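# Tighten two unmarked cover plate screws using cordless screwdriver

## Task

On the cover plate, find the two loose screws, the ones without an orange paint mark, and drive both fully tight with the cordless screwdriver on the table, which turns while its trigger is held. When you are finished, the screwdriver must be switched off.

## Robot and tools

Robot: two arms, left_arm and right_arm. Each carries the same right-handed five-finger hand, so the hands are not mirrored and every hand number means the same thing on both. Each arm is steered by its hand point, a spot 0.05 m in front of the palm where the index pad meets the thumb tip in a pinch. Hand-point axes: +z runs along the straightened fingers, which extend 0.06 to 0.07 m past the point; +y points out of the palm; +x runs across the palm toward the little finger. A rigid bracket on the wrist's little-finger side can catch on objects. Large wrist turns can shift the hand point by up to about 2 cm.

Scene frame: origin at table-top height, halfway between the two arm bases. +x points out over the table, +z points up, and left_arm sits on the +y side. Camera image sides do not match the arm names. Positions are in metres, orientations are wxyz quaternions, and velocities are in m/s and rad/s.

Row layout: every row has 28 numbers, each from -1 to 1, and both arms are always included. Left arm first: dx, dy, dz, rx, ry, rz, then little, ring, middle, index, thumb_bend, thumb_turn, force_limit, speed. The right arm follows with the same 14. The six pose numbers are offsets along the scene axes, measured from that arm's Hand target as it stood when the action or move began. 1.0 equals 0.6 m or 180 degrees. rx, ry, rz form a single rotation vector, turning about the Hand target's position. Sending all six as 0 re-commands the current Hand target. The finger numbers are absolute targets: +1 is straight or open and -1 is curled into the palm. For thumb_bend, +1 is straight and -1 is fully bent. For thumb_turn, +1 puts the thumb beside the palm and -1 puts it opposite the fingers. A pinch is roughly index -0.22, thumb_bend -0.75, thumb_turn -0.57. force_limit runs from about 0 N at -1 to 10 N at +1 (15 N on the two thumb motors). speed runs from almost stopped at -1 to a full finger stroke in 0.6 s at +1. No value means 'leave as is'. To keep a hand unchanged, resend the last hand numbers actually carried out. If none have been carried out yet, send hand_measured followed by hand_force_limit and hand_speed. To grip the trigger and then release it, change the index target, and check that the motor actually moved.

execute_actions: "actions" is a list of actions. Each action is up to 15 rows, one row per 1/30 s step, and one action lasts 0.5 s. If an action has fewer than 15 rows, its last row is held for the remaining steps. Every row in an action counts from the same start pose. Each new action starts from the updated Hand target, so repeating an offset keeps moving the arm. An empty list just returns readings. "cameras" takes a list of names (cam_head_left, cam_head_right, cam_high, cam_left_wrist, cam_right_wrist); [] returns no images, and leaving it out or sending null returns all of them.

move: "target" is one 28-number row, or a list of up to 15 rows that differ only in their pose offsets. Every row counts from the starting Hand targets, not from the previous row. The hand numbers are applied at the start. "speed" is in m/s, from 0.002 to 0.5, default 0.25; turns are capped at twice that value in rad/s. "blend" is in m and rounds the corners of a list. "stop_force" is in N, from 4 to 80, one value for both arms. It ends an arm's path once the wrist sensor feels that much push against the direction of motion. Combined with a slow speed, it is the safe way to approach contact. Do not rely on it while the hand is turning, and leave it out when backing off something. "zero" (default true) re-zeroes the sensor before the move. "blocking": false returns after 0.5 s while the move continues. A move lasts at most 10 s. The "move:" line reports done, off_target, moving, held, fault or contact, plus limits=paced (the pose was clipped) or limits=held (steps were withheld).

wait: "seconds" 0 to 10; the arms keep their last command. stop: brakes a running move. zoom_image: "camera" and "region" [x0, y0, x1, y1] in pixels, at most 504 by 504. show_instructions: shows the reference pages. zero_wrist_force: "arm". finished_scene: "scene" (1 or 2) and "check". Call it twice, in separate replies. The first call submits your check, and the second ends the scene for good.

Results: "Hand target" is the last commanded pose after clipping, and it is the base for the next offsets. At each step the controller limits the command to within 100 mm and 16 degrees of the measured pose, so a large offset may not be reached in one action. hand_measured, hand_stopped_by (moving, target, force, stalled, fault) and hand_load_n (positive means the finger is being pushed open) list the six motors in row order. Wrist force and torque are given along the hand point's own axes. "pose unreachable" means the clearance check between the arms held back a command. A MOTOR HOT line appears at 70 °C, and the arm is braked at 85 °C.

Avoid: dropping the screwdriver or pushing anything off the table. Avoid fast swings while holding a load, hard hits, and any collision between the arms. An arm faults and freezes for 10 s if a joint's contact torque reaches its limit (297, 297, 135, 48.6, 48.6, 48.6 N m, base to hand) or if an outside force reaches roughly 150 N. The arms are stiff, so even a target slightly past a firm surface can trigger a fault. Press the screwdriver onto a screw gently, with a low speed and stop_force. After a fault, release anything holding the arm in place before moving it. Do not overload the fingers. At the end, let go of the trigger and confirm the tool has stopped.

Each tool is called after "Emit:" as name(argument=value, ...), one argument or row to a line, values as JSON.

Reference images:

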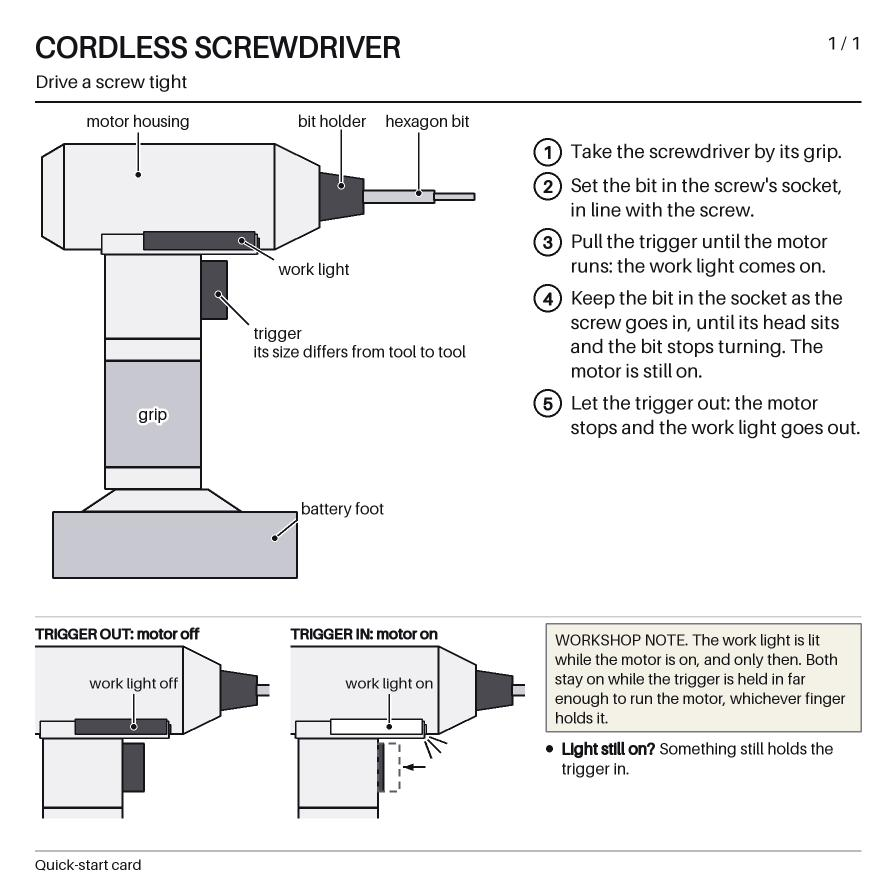

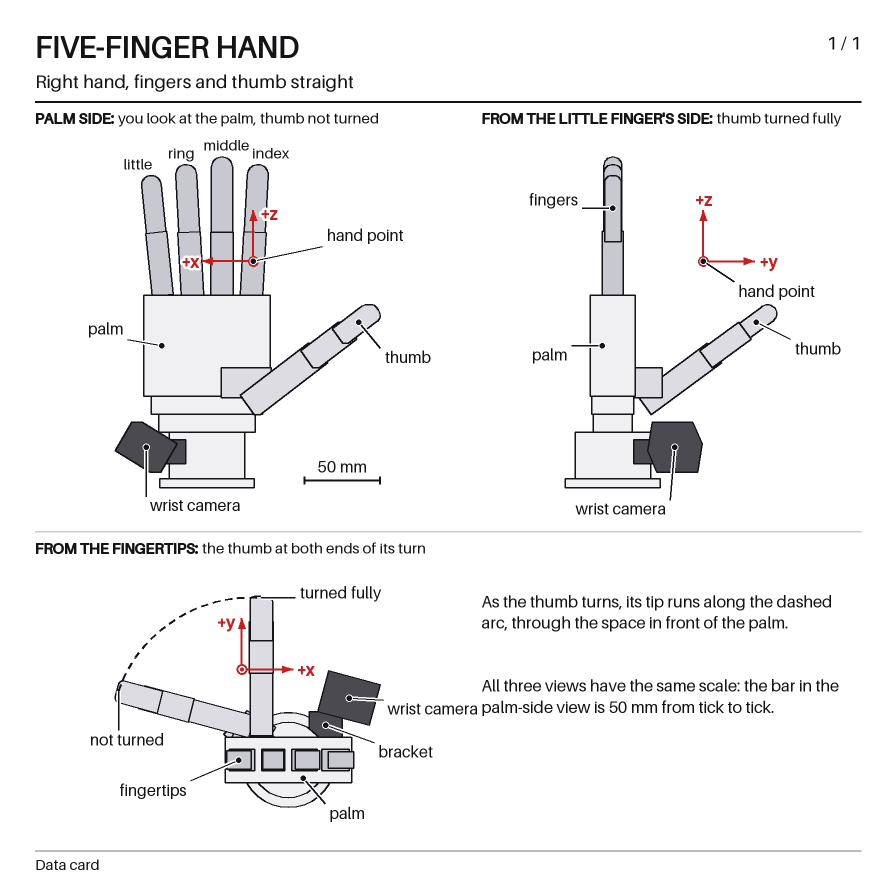

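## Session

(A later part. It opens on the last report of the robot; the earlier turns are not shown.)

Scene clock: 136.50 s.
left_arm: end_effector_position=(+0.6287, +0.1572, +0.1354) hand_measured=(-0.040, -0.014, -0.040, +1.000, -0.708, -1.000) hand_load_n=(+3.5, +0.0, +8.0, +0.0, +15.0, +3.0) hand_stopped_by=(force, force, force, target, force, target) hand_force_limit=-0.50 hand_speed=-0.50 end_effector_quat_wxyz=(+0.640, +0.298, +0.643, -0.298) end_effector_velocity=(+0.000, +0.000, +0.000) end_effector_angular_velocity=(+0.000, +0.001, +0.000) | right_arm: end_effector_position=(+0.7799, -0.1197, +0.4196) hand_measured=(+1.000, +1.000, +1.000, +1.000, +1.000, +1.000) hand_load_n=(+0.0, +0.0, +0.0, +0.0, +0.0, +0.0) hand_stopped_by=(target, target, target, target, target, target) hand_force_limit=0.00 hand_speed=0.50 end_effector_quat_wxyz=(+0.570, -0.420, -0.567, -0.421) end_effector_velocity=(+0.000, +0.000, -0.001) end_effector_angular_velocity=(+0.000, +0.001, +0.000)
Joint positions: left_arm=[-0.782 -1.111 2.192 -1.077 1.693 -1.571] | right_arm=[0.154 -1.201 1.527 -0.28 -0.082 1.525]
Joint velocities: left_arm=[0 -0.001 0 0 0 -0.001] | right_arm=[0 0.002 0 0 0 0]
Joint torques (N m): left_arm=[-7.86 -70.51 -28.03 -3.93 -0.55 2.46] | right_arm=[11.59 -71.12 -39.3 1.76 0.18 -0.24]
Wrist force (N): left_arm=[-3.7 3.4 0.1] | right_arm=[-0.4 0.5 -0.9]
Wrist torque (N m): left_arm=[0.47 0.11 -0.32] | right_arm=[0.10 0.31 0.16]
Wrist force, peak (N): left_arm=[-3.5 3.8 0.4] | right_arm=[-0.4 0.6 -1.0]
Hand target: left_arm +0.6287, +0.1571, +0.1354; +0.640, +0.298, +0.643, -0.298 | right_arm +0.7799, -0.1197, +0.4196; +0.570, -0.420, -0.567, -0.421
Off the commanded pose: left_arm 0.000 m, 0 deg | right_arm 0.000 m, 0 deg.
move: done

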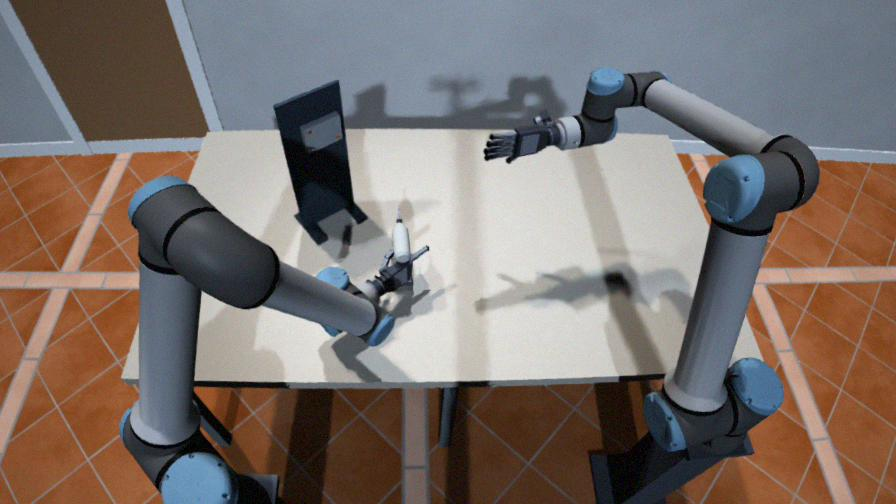

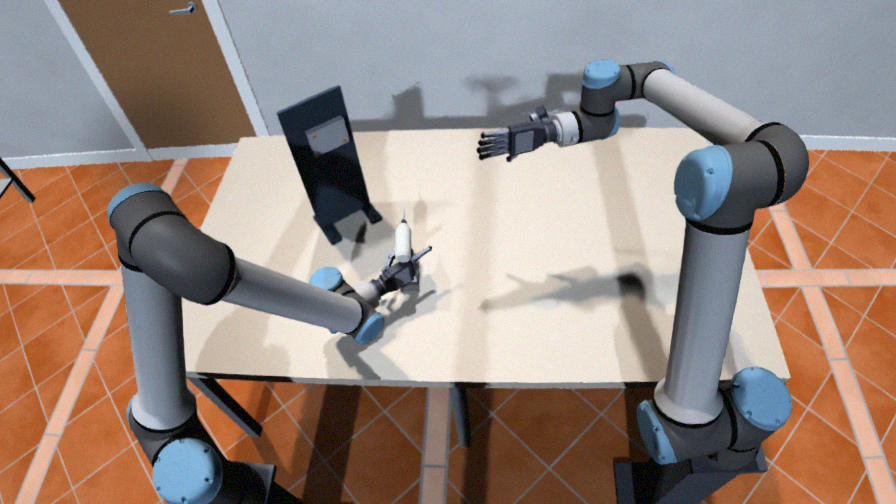

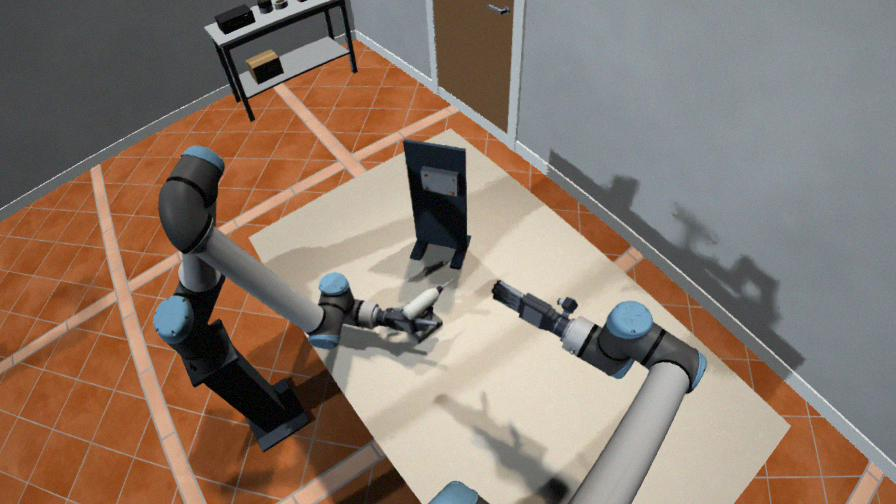

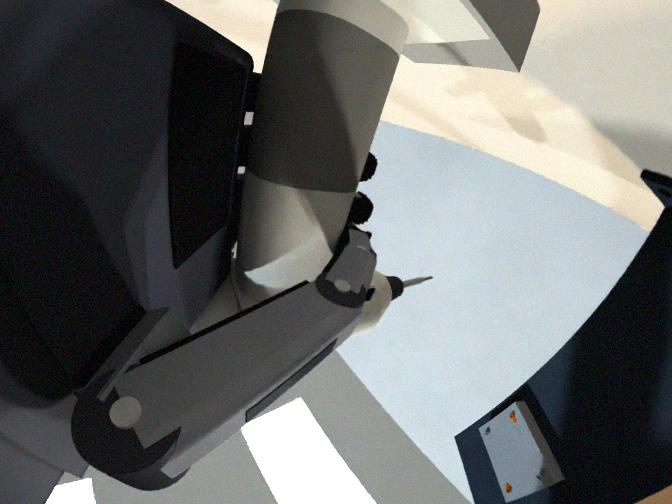

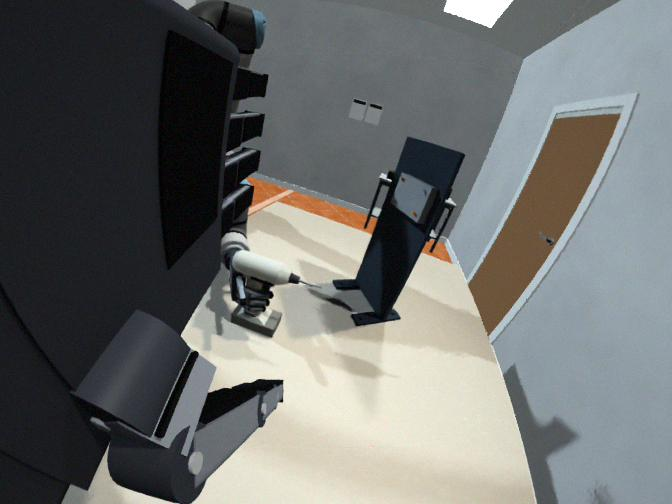

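Emit:
move(
  target=[0,0,0,0,0,0,-0.95,-0.95,-0.95,1,-0.98,-1,0.3,-0.6,0,0,0,0,0,0,1,1,1,1,1,1,0,0.5],
)

Emit:
zoom_image(
  camera="cam_right_wrist",
  region=[200, 210, 340, 350],
)

Emit:
zoom_image(
  camera="cam_head_right",
  region=[340, 195, 460, 295],
)

Scene clock: 137.37 s.
left_arm: end_effector_position=(+0.6287, +0.1571, +0.1354) hand_measured=(-0.060, -0.076, -0.040, +1.000, -0.708, -1.000) hand_load_n=(+0.0, +5.0, +2.0, +0.0, +9.5, +6.5) hand_stopped_by=(force, force, force, target, force, target) hand_force_limit=0.30 hand_speed=-0.60 end_effector_quat_wxyz=(+0.640, +0.298, +0.643, -0.298) end_effector_velocity=(+0.000, +0.000, +0.001) end_effector_angular_velocity=(+0.000, -0.002, +0.000) | right_arm: end_effector_position=(+0.7799, -0.1197, +0.4196) hand_measured=(+1.000, +1.000, +1.000, +1.000, +1.000, +1.000) hand_load_n=(+0.0, +0.0, +0.0, +0.0, +0.0, +0.0) hand_stopped_by=(target, target, target, target, target, target) hand_force_limit=0.00 hand_speed=0.50 end_effector_quat_wxyz=(+0.570, -0.420, -0.567, -0.421) end_effector_velocity=(+0.000, +0.000, +0.000) end_effector_angular_velocity=(+0.000, +0.001, +0.000)
Joint positions: left_arm=[-0.782 -1.111 2.192 -1.077 1.693 -1.571] | right_arm=[0.154 -1.201 1.527 -0.28 -0.082 1.525]
Joint velocities: left_arm=[0 -0.001 0 0 0 0.001] | right_arm=[0 0 0 0.001 0 0]
Joint torques (N m): left_arm=[-5.27 -65.43 -30.01 -2.83 -0.91 2.49] | right_arm=[11.68 -72.7 -39.37 1.88 0.13 -0.22]
Wrist force (N): left_arm=[-4.0 4.4 -0.3] | right_arm=[-0.7 0.5 -0.7]
Wrist torque (N m): left_arm=[0.48 0.22 -0.22] | right_arm=[0.09 0.35 0.14]
Wrist force, peak (N): left_arm=[-5.4 4.6 0.6] | right_arm=[-0.4 0.7 -0.9]
Hand target: left_arm +0.6287, +0.1571, +0.1354; +0.640, +0.298, +0.643, -0.298 | right_arm +0.7799, -0.1197, +0.4196; +0.570, -0.420, -0.567, -0.421
Off the commanded pose: left_arm 0.000 m, 0 deg | right_arm 0.000 m, 0 deg.
move: done

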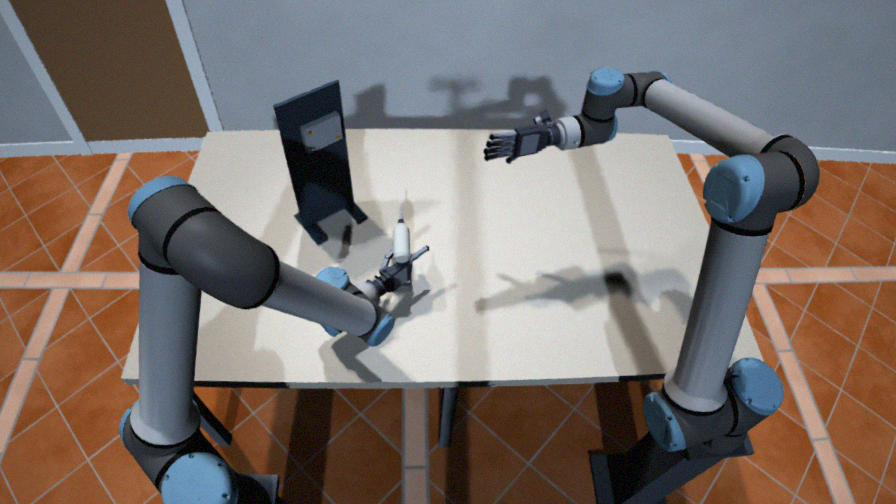

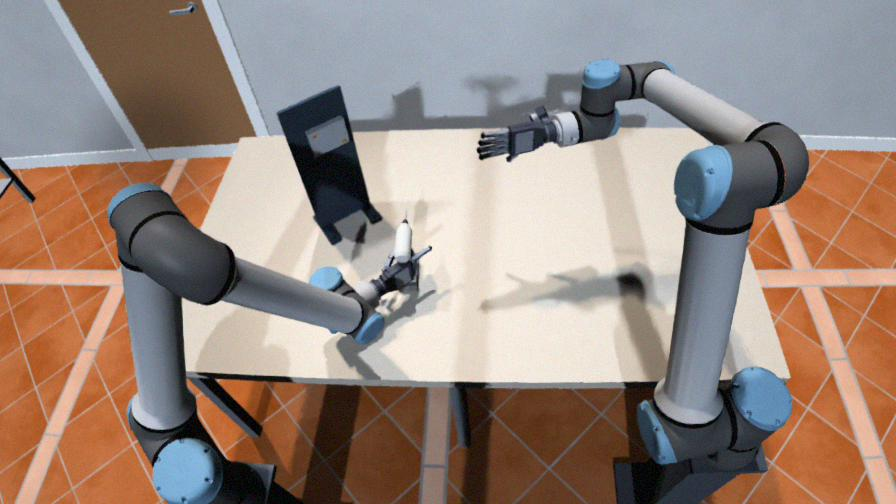

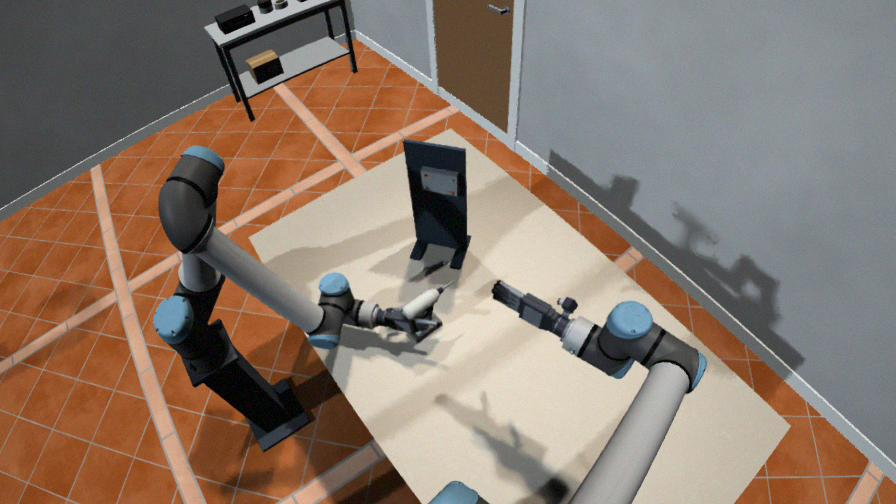

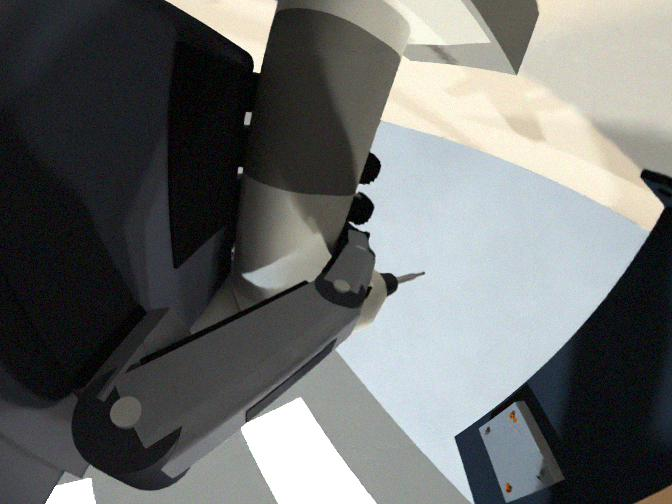

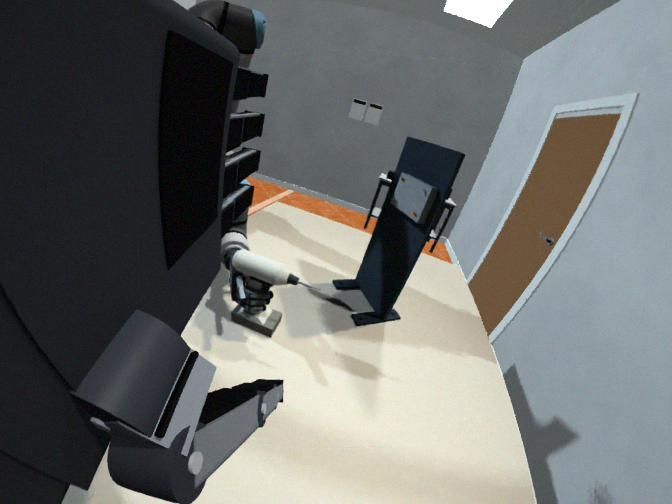

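Scaled by 3.600 from the camera's 672x504 image, which has a finer 960x720 frame.

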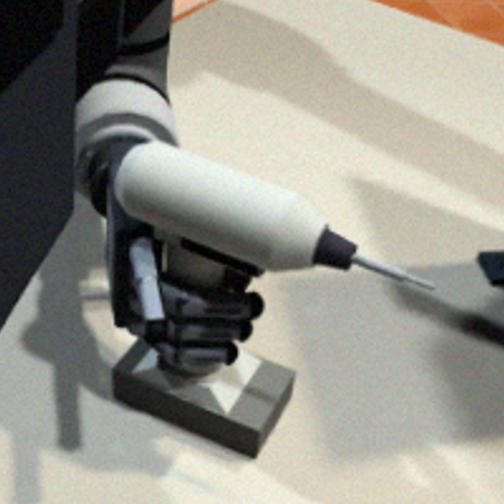

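Scaled by 4.200.

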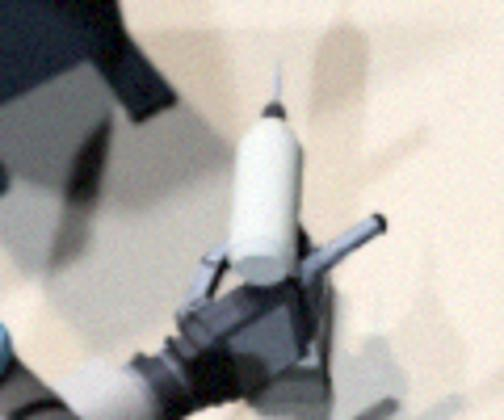

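Emit:
move(
  target=[0,0,0,0,0,0,-0.97,-0.97,-0.97,1,-0.96,-1,0.8,-0.3,0,0,0,0,0,0,1,1,1,1,1,1,0,0.5],
  cameras=["cam_left_wrist"],
)

Scene clock: 138.40 s.
left_arm: end_effector_position=(+0.6287, +0.1571, +0.1354) hand_measured=(-0.702, -0.108, -0.254, +1.000, -0.722, -1.000) hand_load_n=(+13.0, +0.0, +13.5, +0.0, +6.0, +2.5) hand_stopped_by=(force, force, force, target, force, target) hand_force_limit=0.80 hand_speed=-0.30 end_effector_quat_wxyz=(+0.640, +0.298, +0.643, -0.298) end_effector_velocity=(+0.000, +0.000, +0.000) end_effector_angular_velocity=(+0.001, +0.000, +0.001) | right_arm: end_effector_position=(+0.7799, -0.1197, +0.4196) hand_measured=(+1.000, +1.000, +1.000, +1.000, +1.000, +1.000) hand_load_n=(-0.5, +0.0, +0.5, +0.0, +0.0, +0.0) hand_stopped_by=(target, target, target, target, target, target) hand_force_limit=0.00 hand_speed=0.50 end_effector_quat_wxyz=(+0.570, -0.420, -0.567, -0.421) end_effector_velocity=(+0.000, +0.000, +0.000) end_effector_angular_velocity=(+0.000, +0.000, +0.000)
Joint positions: left_arm=[-0.782 -1.111 2.192 -1.077 1.693 -1.571] | right_arm=[0.154 -1.201 1.527 -0.28 -0.082 1.525]
Joint velocities: left_arm=[0 0 0 0.001 0 0.001] | right_arm=[0 0 0 -0.001 0 0]
Joint torques (N m): left_arm=[-4.98 -56.5 -29.95 -2.74 -0.81 2.45] | right_arm=[11.04 -71.97 -38.72 1.83 0.13 -0.28]
Wrist force (N): left_arm=[-2.7 3.5 -0.7] | right_arm=[0.1 0.6 -0.9]
Wrist torque (N m): left_arm=[0.49 -0.06 -0.09] | right_arm=[0.11 0.24 0.19]
Wrist force, peak (N): left_arm=[-4.3 4.3 -0.2] | right_arm=[0.0 0.6 -0.9]
Hand target: left_arm +0.6287, +0.1571, +0.1354; +0.640, +0.298, +0.643, -0.298 | right_arm +0.7799, -0.1197, +0.4196; +0.570, -0.420, -0.567, -0.421
Off the commanded pose: left_arm 0.000 m, 0 deg | right_arm 0.000 m, 0 deg.
move: done
Images, in order (width x height): cam_left_wrist 672x504.

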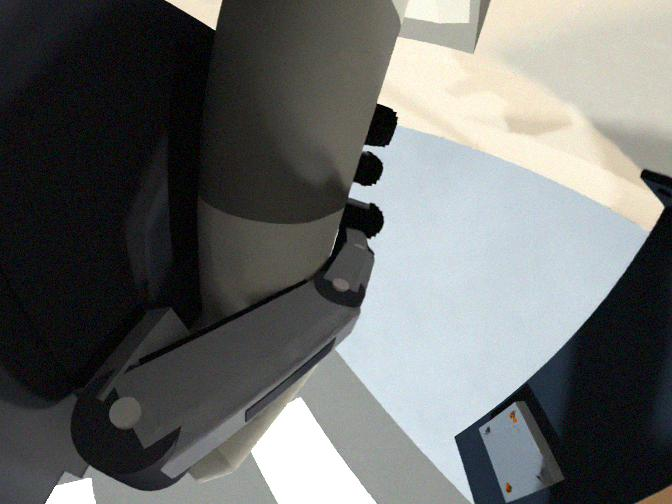

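Emit:
zoom_image(
  camera="cam_left_wrist",
  region=[180, 0, 460, 390],
)

Emit:
execute_actions(
  actions=[],
)

Emit:
zoom_image(
  camera="cam_right_wrist",
  region=[200, 210, 340, 350],
)

Emit:
zoom_image(
  camera="cam_head_right",
  region=[340, 195, 460, 295],
)

Scaled by 1.292 from the camera's 672x504 image, which has a finer 960x720 frame.

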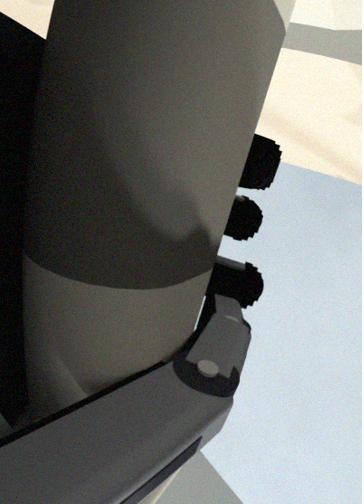

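Scene clock: 138.57 s.
left_arm: end_effector_position=(+0.6287, +0.1571, +0.1354) hand_measured=(-0.702, -0.108, -0.254, +1.000, -0.722, -1.000) hand_load_n=(+13.0, +0.5, +13.5, +0.0, +6.0, +2.5) hand_stopped_by=(force, force, force, target, force, target) hand_force_limit=0.80 hand_speed=-0.30 end_effector_quat_wxyz=(+0.640, +0.298, +0.643, -0.298) end_effector_velocity=(+0.000, +0.000, -0.001) end_effector_angular_velocity=(+0.001, +0.000, +0.000) | right_arm: end_effector_position=(+0.7799, -0.1197, +0.4196) hand_measured=(+1.000, +1.000, +1.000, +1.000, +1.000, +1.000) hand_load_n=(+0.0, +0.0, +0.0, +0.0, +0.0, +0.0) hand_stopped_by=(target, target, target, target, target, target) hand_force_limit=0.00 hand_speed=0.50 end_effector_quat_wxyz=(+0.570, -0.420, -0.567, -0.421) end_effector_velocity=(+0.000, +0.000, +0.000) end_effector_angular_velocity=(+0.000, +0.000, +0.000)
Joint positions: left_arm=[-0.782 -1.111 2.192 -1.077 1.693 -1.571] | right_arm=[0.154 -1.201 1.527 -0.28 -0.082 1.525]
Joint velocities: left_arm=[0 0.001 0 0 -0.001 0] | right_arm=[0 0 0 0.001 0 0]
Joint torques (N m): left_arm=[-8.18 -52.94 -30.64 -2.6 -0.15 2.41] | right_arm=[12.14 -71.95 -39.29 1.92 0.03 -0.37]
Wrist force (N): left_arm=[-2.7 3.5 -0.7] | right_arm=[-0.2 0.5 -0.6]
Wrist torque (N m): left_arm=[0.50 -0.05 -0.09] | right_arm=[0.06 0.27 0.17]
Wrist force, peak (N): left_arm=[-3.0 3.6 -0.9] | right_arm=[-0.4 0.7 -0.9]
Hand target: left_arm +0.6287, +0.1571, +0.1354; +0.640, +0.298, +0.643, -0.298 | right_arm +0.7799, -0.1197, +0.4196; +0.570, -0.420, -0.567, -0.421
Off the commanded pose: left_arm 0.000 m, 0 deg | right_arm 0.000 m, 0 deg.

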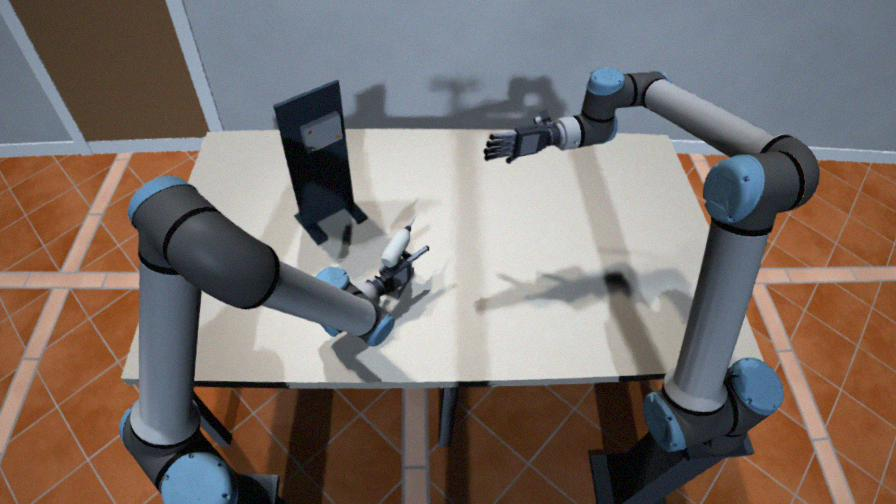

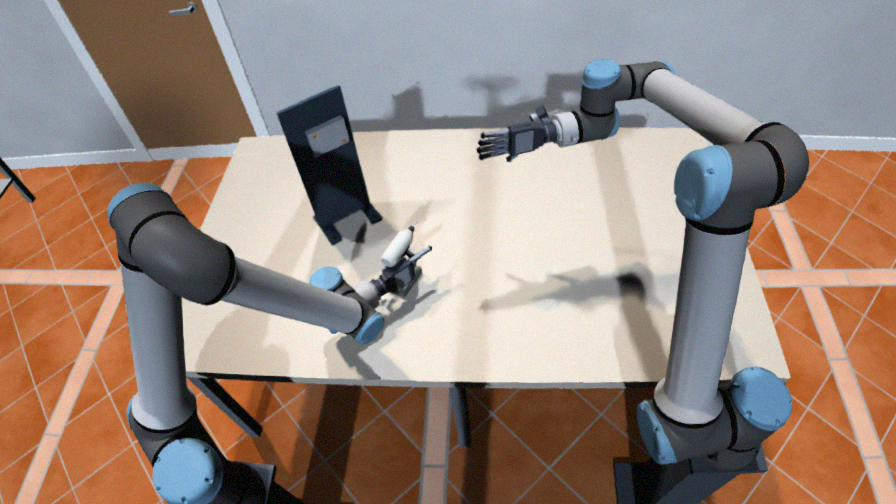

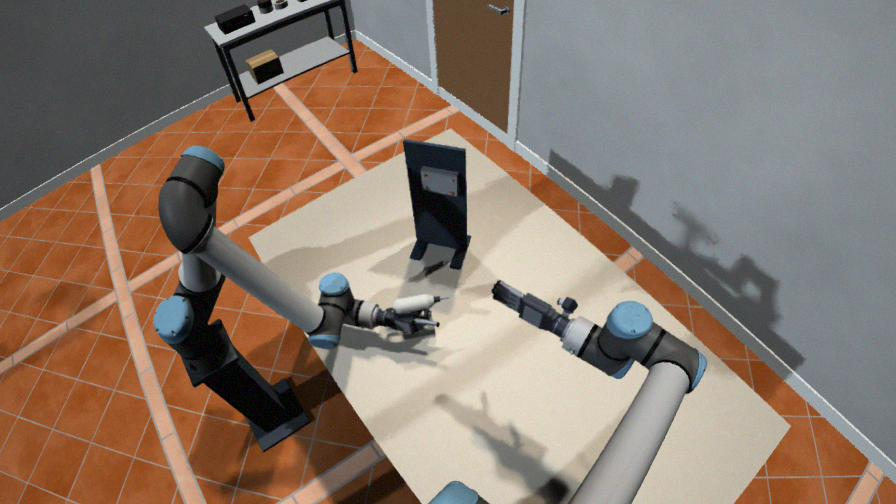

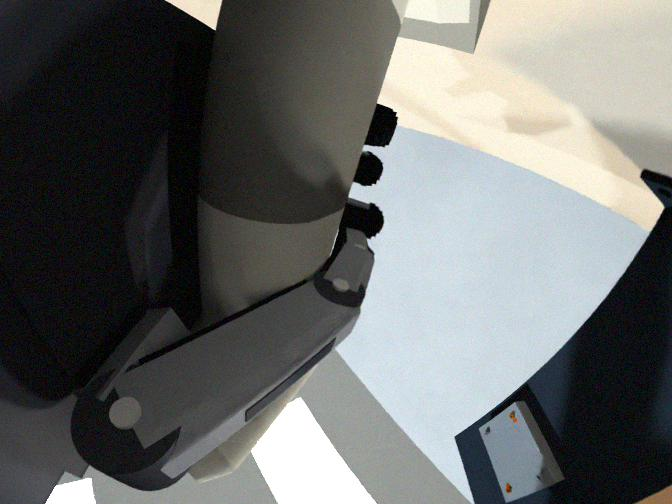

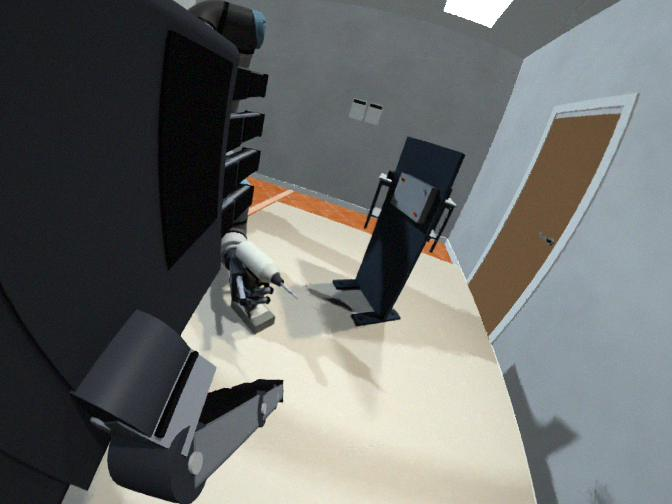

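Scaled by 3.600 from the camera's 672x504 image, which has a finer 960x720 frame.

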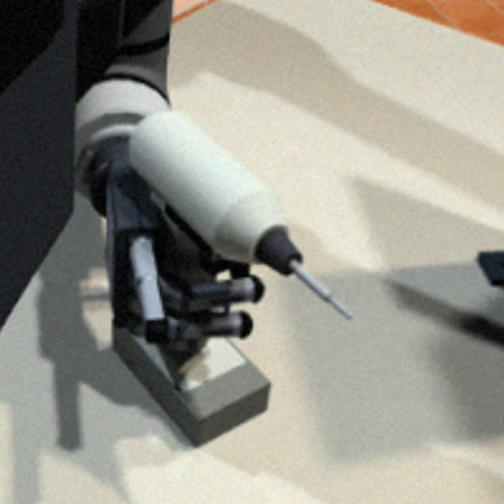

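Scaled by 4.200.

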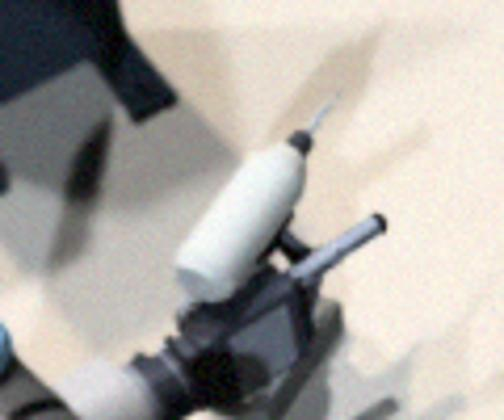

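Emit:
move(
  target=[
    [0.0073,0.0272,0,0,0,0.0833,-0.97,-0.97,-0.97,1,-0.96,-1,0.8,-0.3,0,0,0,0,0,0,1,1,1,1,1,1,0,0.5],
    [0.0073,0.0553,0,0,0,0.1667,-0.97,-0.97,-0.97,1,-0.96,-1,0.8,-0.3,0,0,0,0,0,0,1,1,1,1,1,1,0,0.5],
    [0,0.0825,0,0,0,0.25,-0.97,-0.97,-0.97,1,-0.96,-1,0.8,-0.3,0,0,0,0,0,0,1,1,1,1,1,1,0,0.5],
  ],
  speed=0.12,
  blend=0.01,
)

Emit:
zoom_image(
  camera="cam_right_wrist",
  region=[200, 210, 340, 350],
)

Emit:
zoom_image(
  camera="cam_head_right",
  region=[340, 195, 460, 295],
)

Scene clock: 143.37 s.
left_arm: end_effector_position=(+0.6283, +0.2065, +0.1351) hand_measured=(-0.702, -0.108, -0.254, +1.000, -0.722, -1.000) hand_load_n=(+10.5, +0.0, +13.5, +0.0, +6.5, +3.0) hand_stopped_by=(force, force, force, target, force, target) hand_force_limit=0.80 hand_speed=-0.30 end_effector_quat_wxyz=(+0.705, +0.030, +0.708, -0.030) end_effector_velocity=(-0.001, +0.000, +0.000) end_effector_angular_velocity=(+0.000, -0.001, -0.001) | right_arm: end_effector_position=(+0.7799, -0.1197, +0.4196) hand_measured=(+1.000, +1.000, +1.000, +1.000, +1.000, +1.000) hand_load_n=(+0.0, +0.0, +0.0, +0.0, +0.0, +0.0) hand_stopped_by=(target, target, target, target, target, target) hand_force_limit=0.00 hand_speed=0.50 end_effector_quat_wxyz=(+0.570, -0.420, -0.567, -0.421) end_effector_velocity=(+0.000, +0.000, +0.000) end_effector_angular_velocity=(+0.000, +0.001, +0.000)
Joint positions: left_arm=[-1.032 -1.072 2.114 -1.036 0.658 -1.577] | right_arm=[0.154 -1.201 1.527 -0.28 -0.082 1.525]
Joint velocities: left_arm=[-0.001 0 0.001 -0.001 0 0.001] | right_arm=[0 0 0 0 0 0]
Joint torques (N m): left_arm=[9.92 -71.85 -7.65 -3.75 -0.31 -2.94] | right_arm=[11.39 -72.7 -39.46 1.78 0.07 -0.2]
Wrist force (N): left_arm=[-6.0 3.9 -2.5] | right_arm=[0.0 0.3 -0.9]
Wrist torque (N m): left_arm=[0.48 0.09 -0.10] | right_arm=[0.06 0.26 0.17]
Wrist force, peak (N): left_arm=[-6.3 4.3 -2.8] | right_arm=[-0.3 0.9 -0.8]
Hand target: left_arm +0.6283, +0.2066, +0.1352; +0.705, +0.030, +0.708, -0.030 | right_arm +0.7799, -0.1197, +0.4196; +0.570, -0.420, -0.567, -0.421
Off the commanded pose: left_arm 0.000 m, 0 deg | right_arm 0.000 m, 0 deg.
move: done

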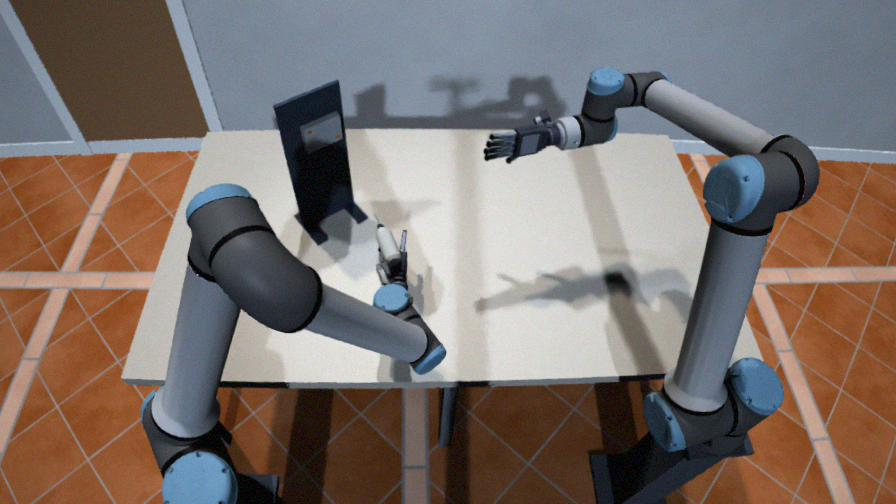

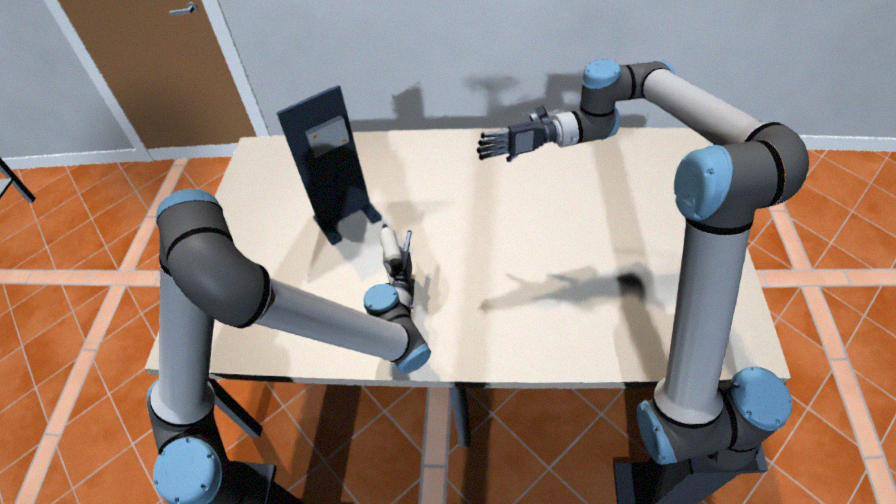

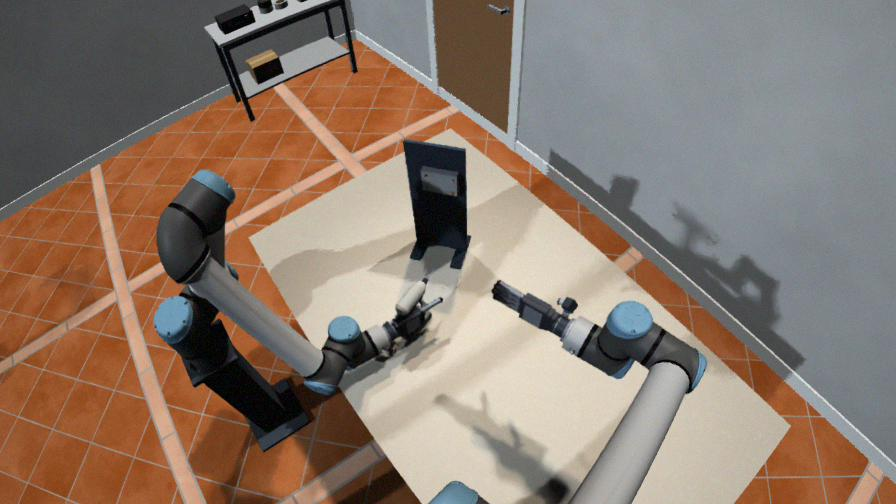

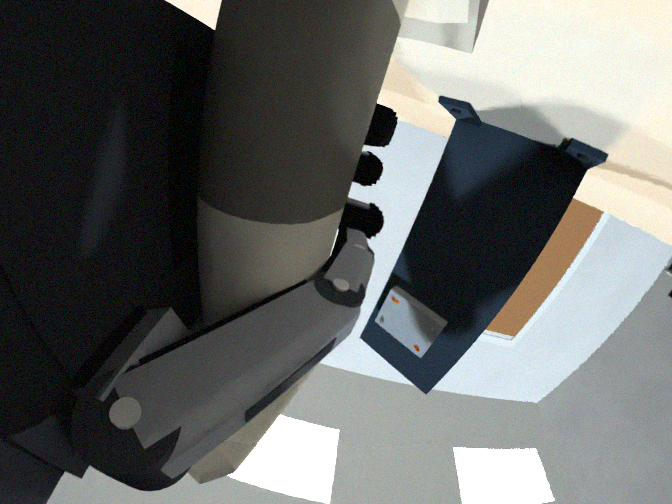

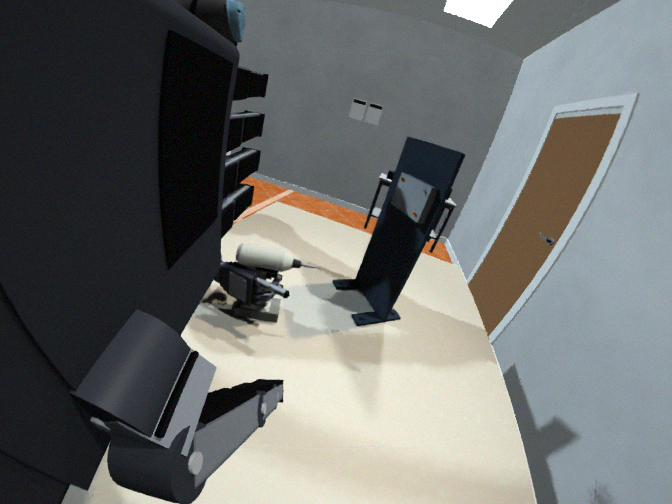

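Scaled by 3.600 from the camera's 672x504 image, which has a finer 960x720 frame.

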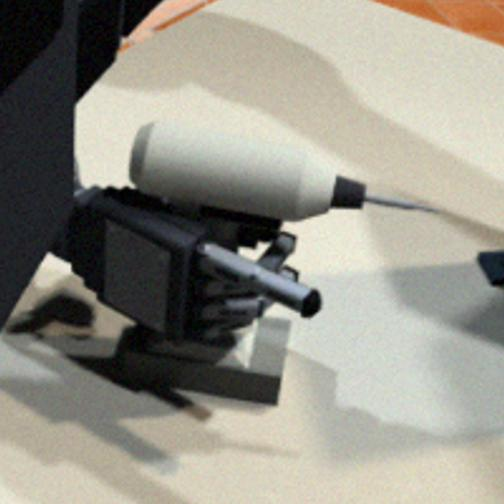

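Scaled by 4.200.

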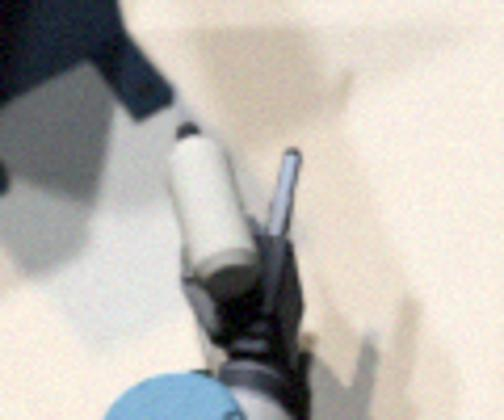

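Emit:
move(
  target=[0,0,0.03,0,0,0,-0.97,-0.97,-0.97,1,-0.96,-1,0.8,-0.3,0,0,0,0,0,0,1,1,1,1,1,1,0,0.5],
  speed=0.03,
  cameras=["cam_left_wrist","cam_right_wrist"],
)

Emit:
zoom_image(
  camera="cam_right_wrist",
  region=[200, 210, 340, 350],
)

Scene clock: 144.43 s.
left_arm: end_effector_position=(+0.6283, +0.2066, +0.1534) hand_measured=(-0.704, -0.108, -0.254, +1.000, -0.722, -1.000) hand_load_n=(+1.5, +0.0, +15.0, +0.0, +5.5, +1.5) hand_stopped_by=(force, force, force, target, force, target) hand_force_limit=0.80 hand_speed=-0.30 end_effector_quat_wxyz=(+0.705, +0.030, +0.708, -0.030) end_effector_velocity=(+0.000, +0.000, -0.001) end_effector_angular_velocity=(-0.002, -0.001, +0.000) | right_arm: end_effector_position=(+0.7799, -0.1197, +0.4196) hand_measured=(+1.000, +1.000, +1.000, +1.000, +1.000, +1.000) hand_load_n=(+0.0, +0.0, +0.0, +0.5, +0.0, +0.0) hand_stopped_by=(target, target, target, target, target, target) hand_force_limit=0.00 hand_speed=0.50 end_effector_quat_wxyz=(+0.570, -0.420, -0.567, -0.421) end_effector_velocity=(+0.000, +0.000, +0.001) end_effector_angular_velocity=(+0.000, -0.001, +0.000)
Joint positions: left_arm=[-1.032 -1.102 2.111 -1.003 0.658 -1.577] | right_arm=[0.154 -1.201 1.527 -0.28 -0.082 1.525]
Joint velocities: left_arm=[0 0.002 0 -0.004 0 0] | right_arm=[0 -0.001 0 0.001 0 -0.001]
Joint torques (N m): left_arm=[6.24 -42.8 -33.68 -4.73 -1.66 2.65] | right_arm=[11.34 -73.14 -39.39 1.94 0.19 -0.23]
Wrist force (N): left_arm=[1.3 2.9 -1.6] | right_arm=[-0.1 0.3 -1.0]
Wrist torque (N m): left_arm=[0.51 0.28 0.10] | right_arm=[0.06 0.27 0.17]
Wrist force, peak (N): left_arm=[-5.2 4.0 -2.2] | right_arm=[-0.1 0.8 -0.7]
Hand target: left_arm +0.6283, +0.2066, +0.1532; +0.705, +0.030, +0.708, -0.030 | right_arm +0.7799, -0.1197, +0.4196; +0.570, -0.420, -0.567, -0.421
Off the commanded pose: left_arm 0.000 m, 0 deg | right_arm 0.000 m, 0 deg.
move: done
Images, in order (width x height): cam_left_wrist 672x504, cam_right_wrist 672x504.

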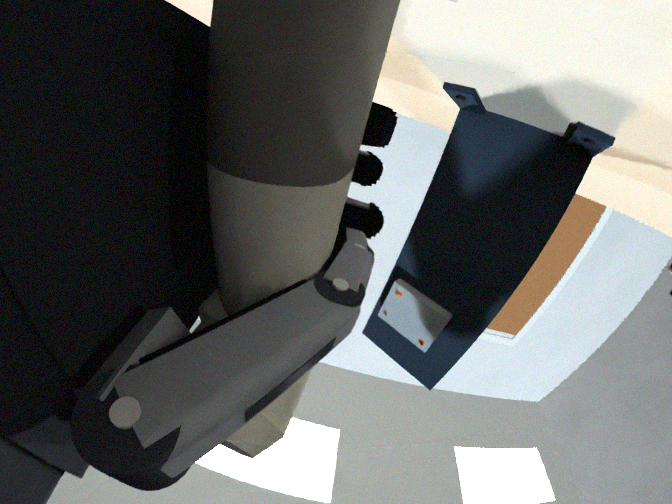

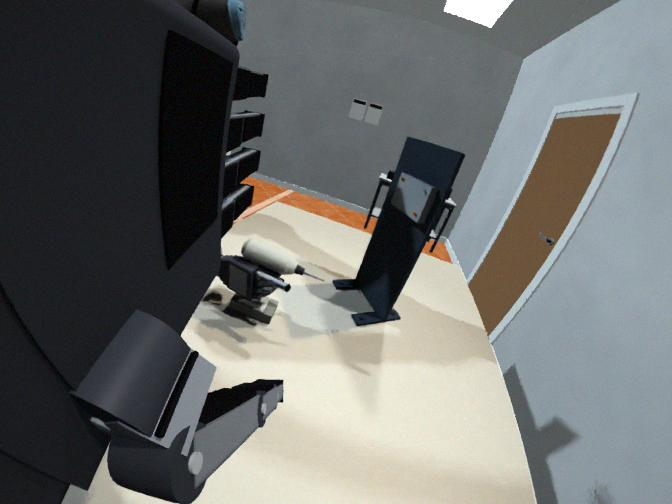

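Scaled by 3.600 from the camera's 672x504 image, which has a finer 960x720 frame.

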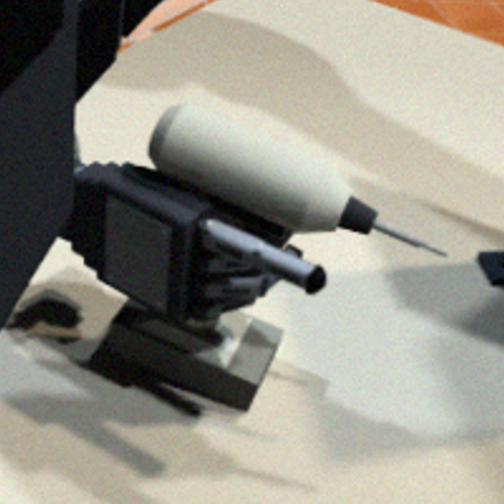

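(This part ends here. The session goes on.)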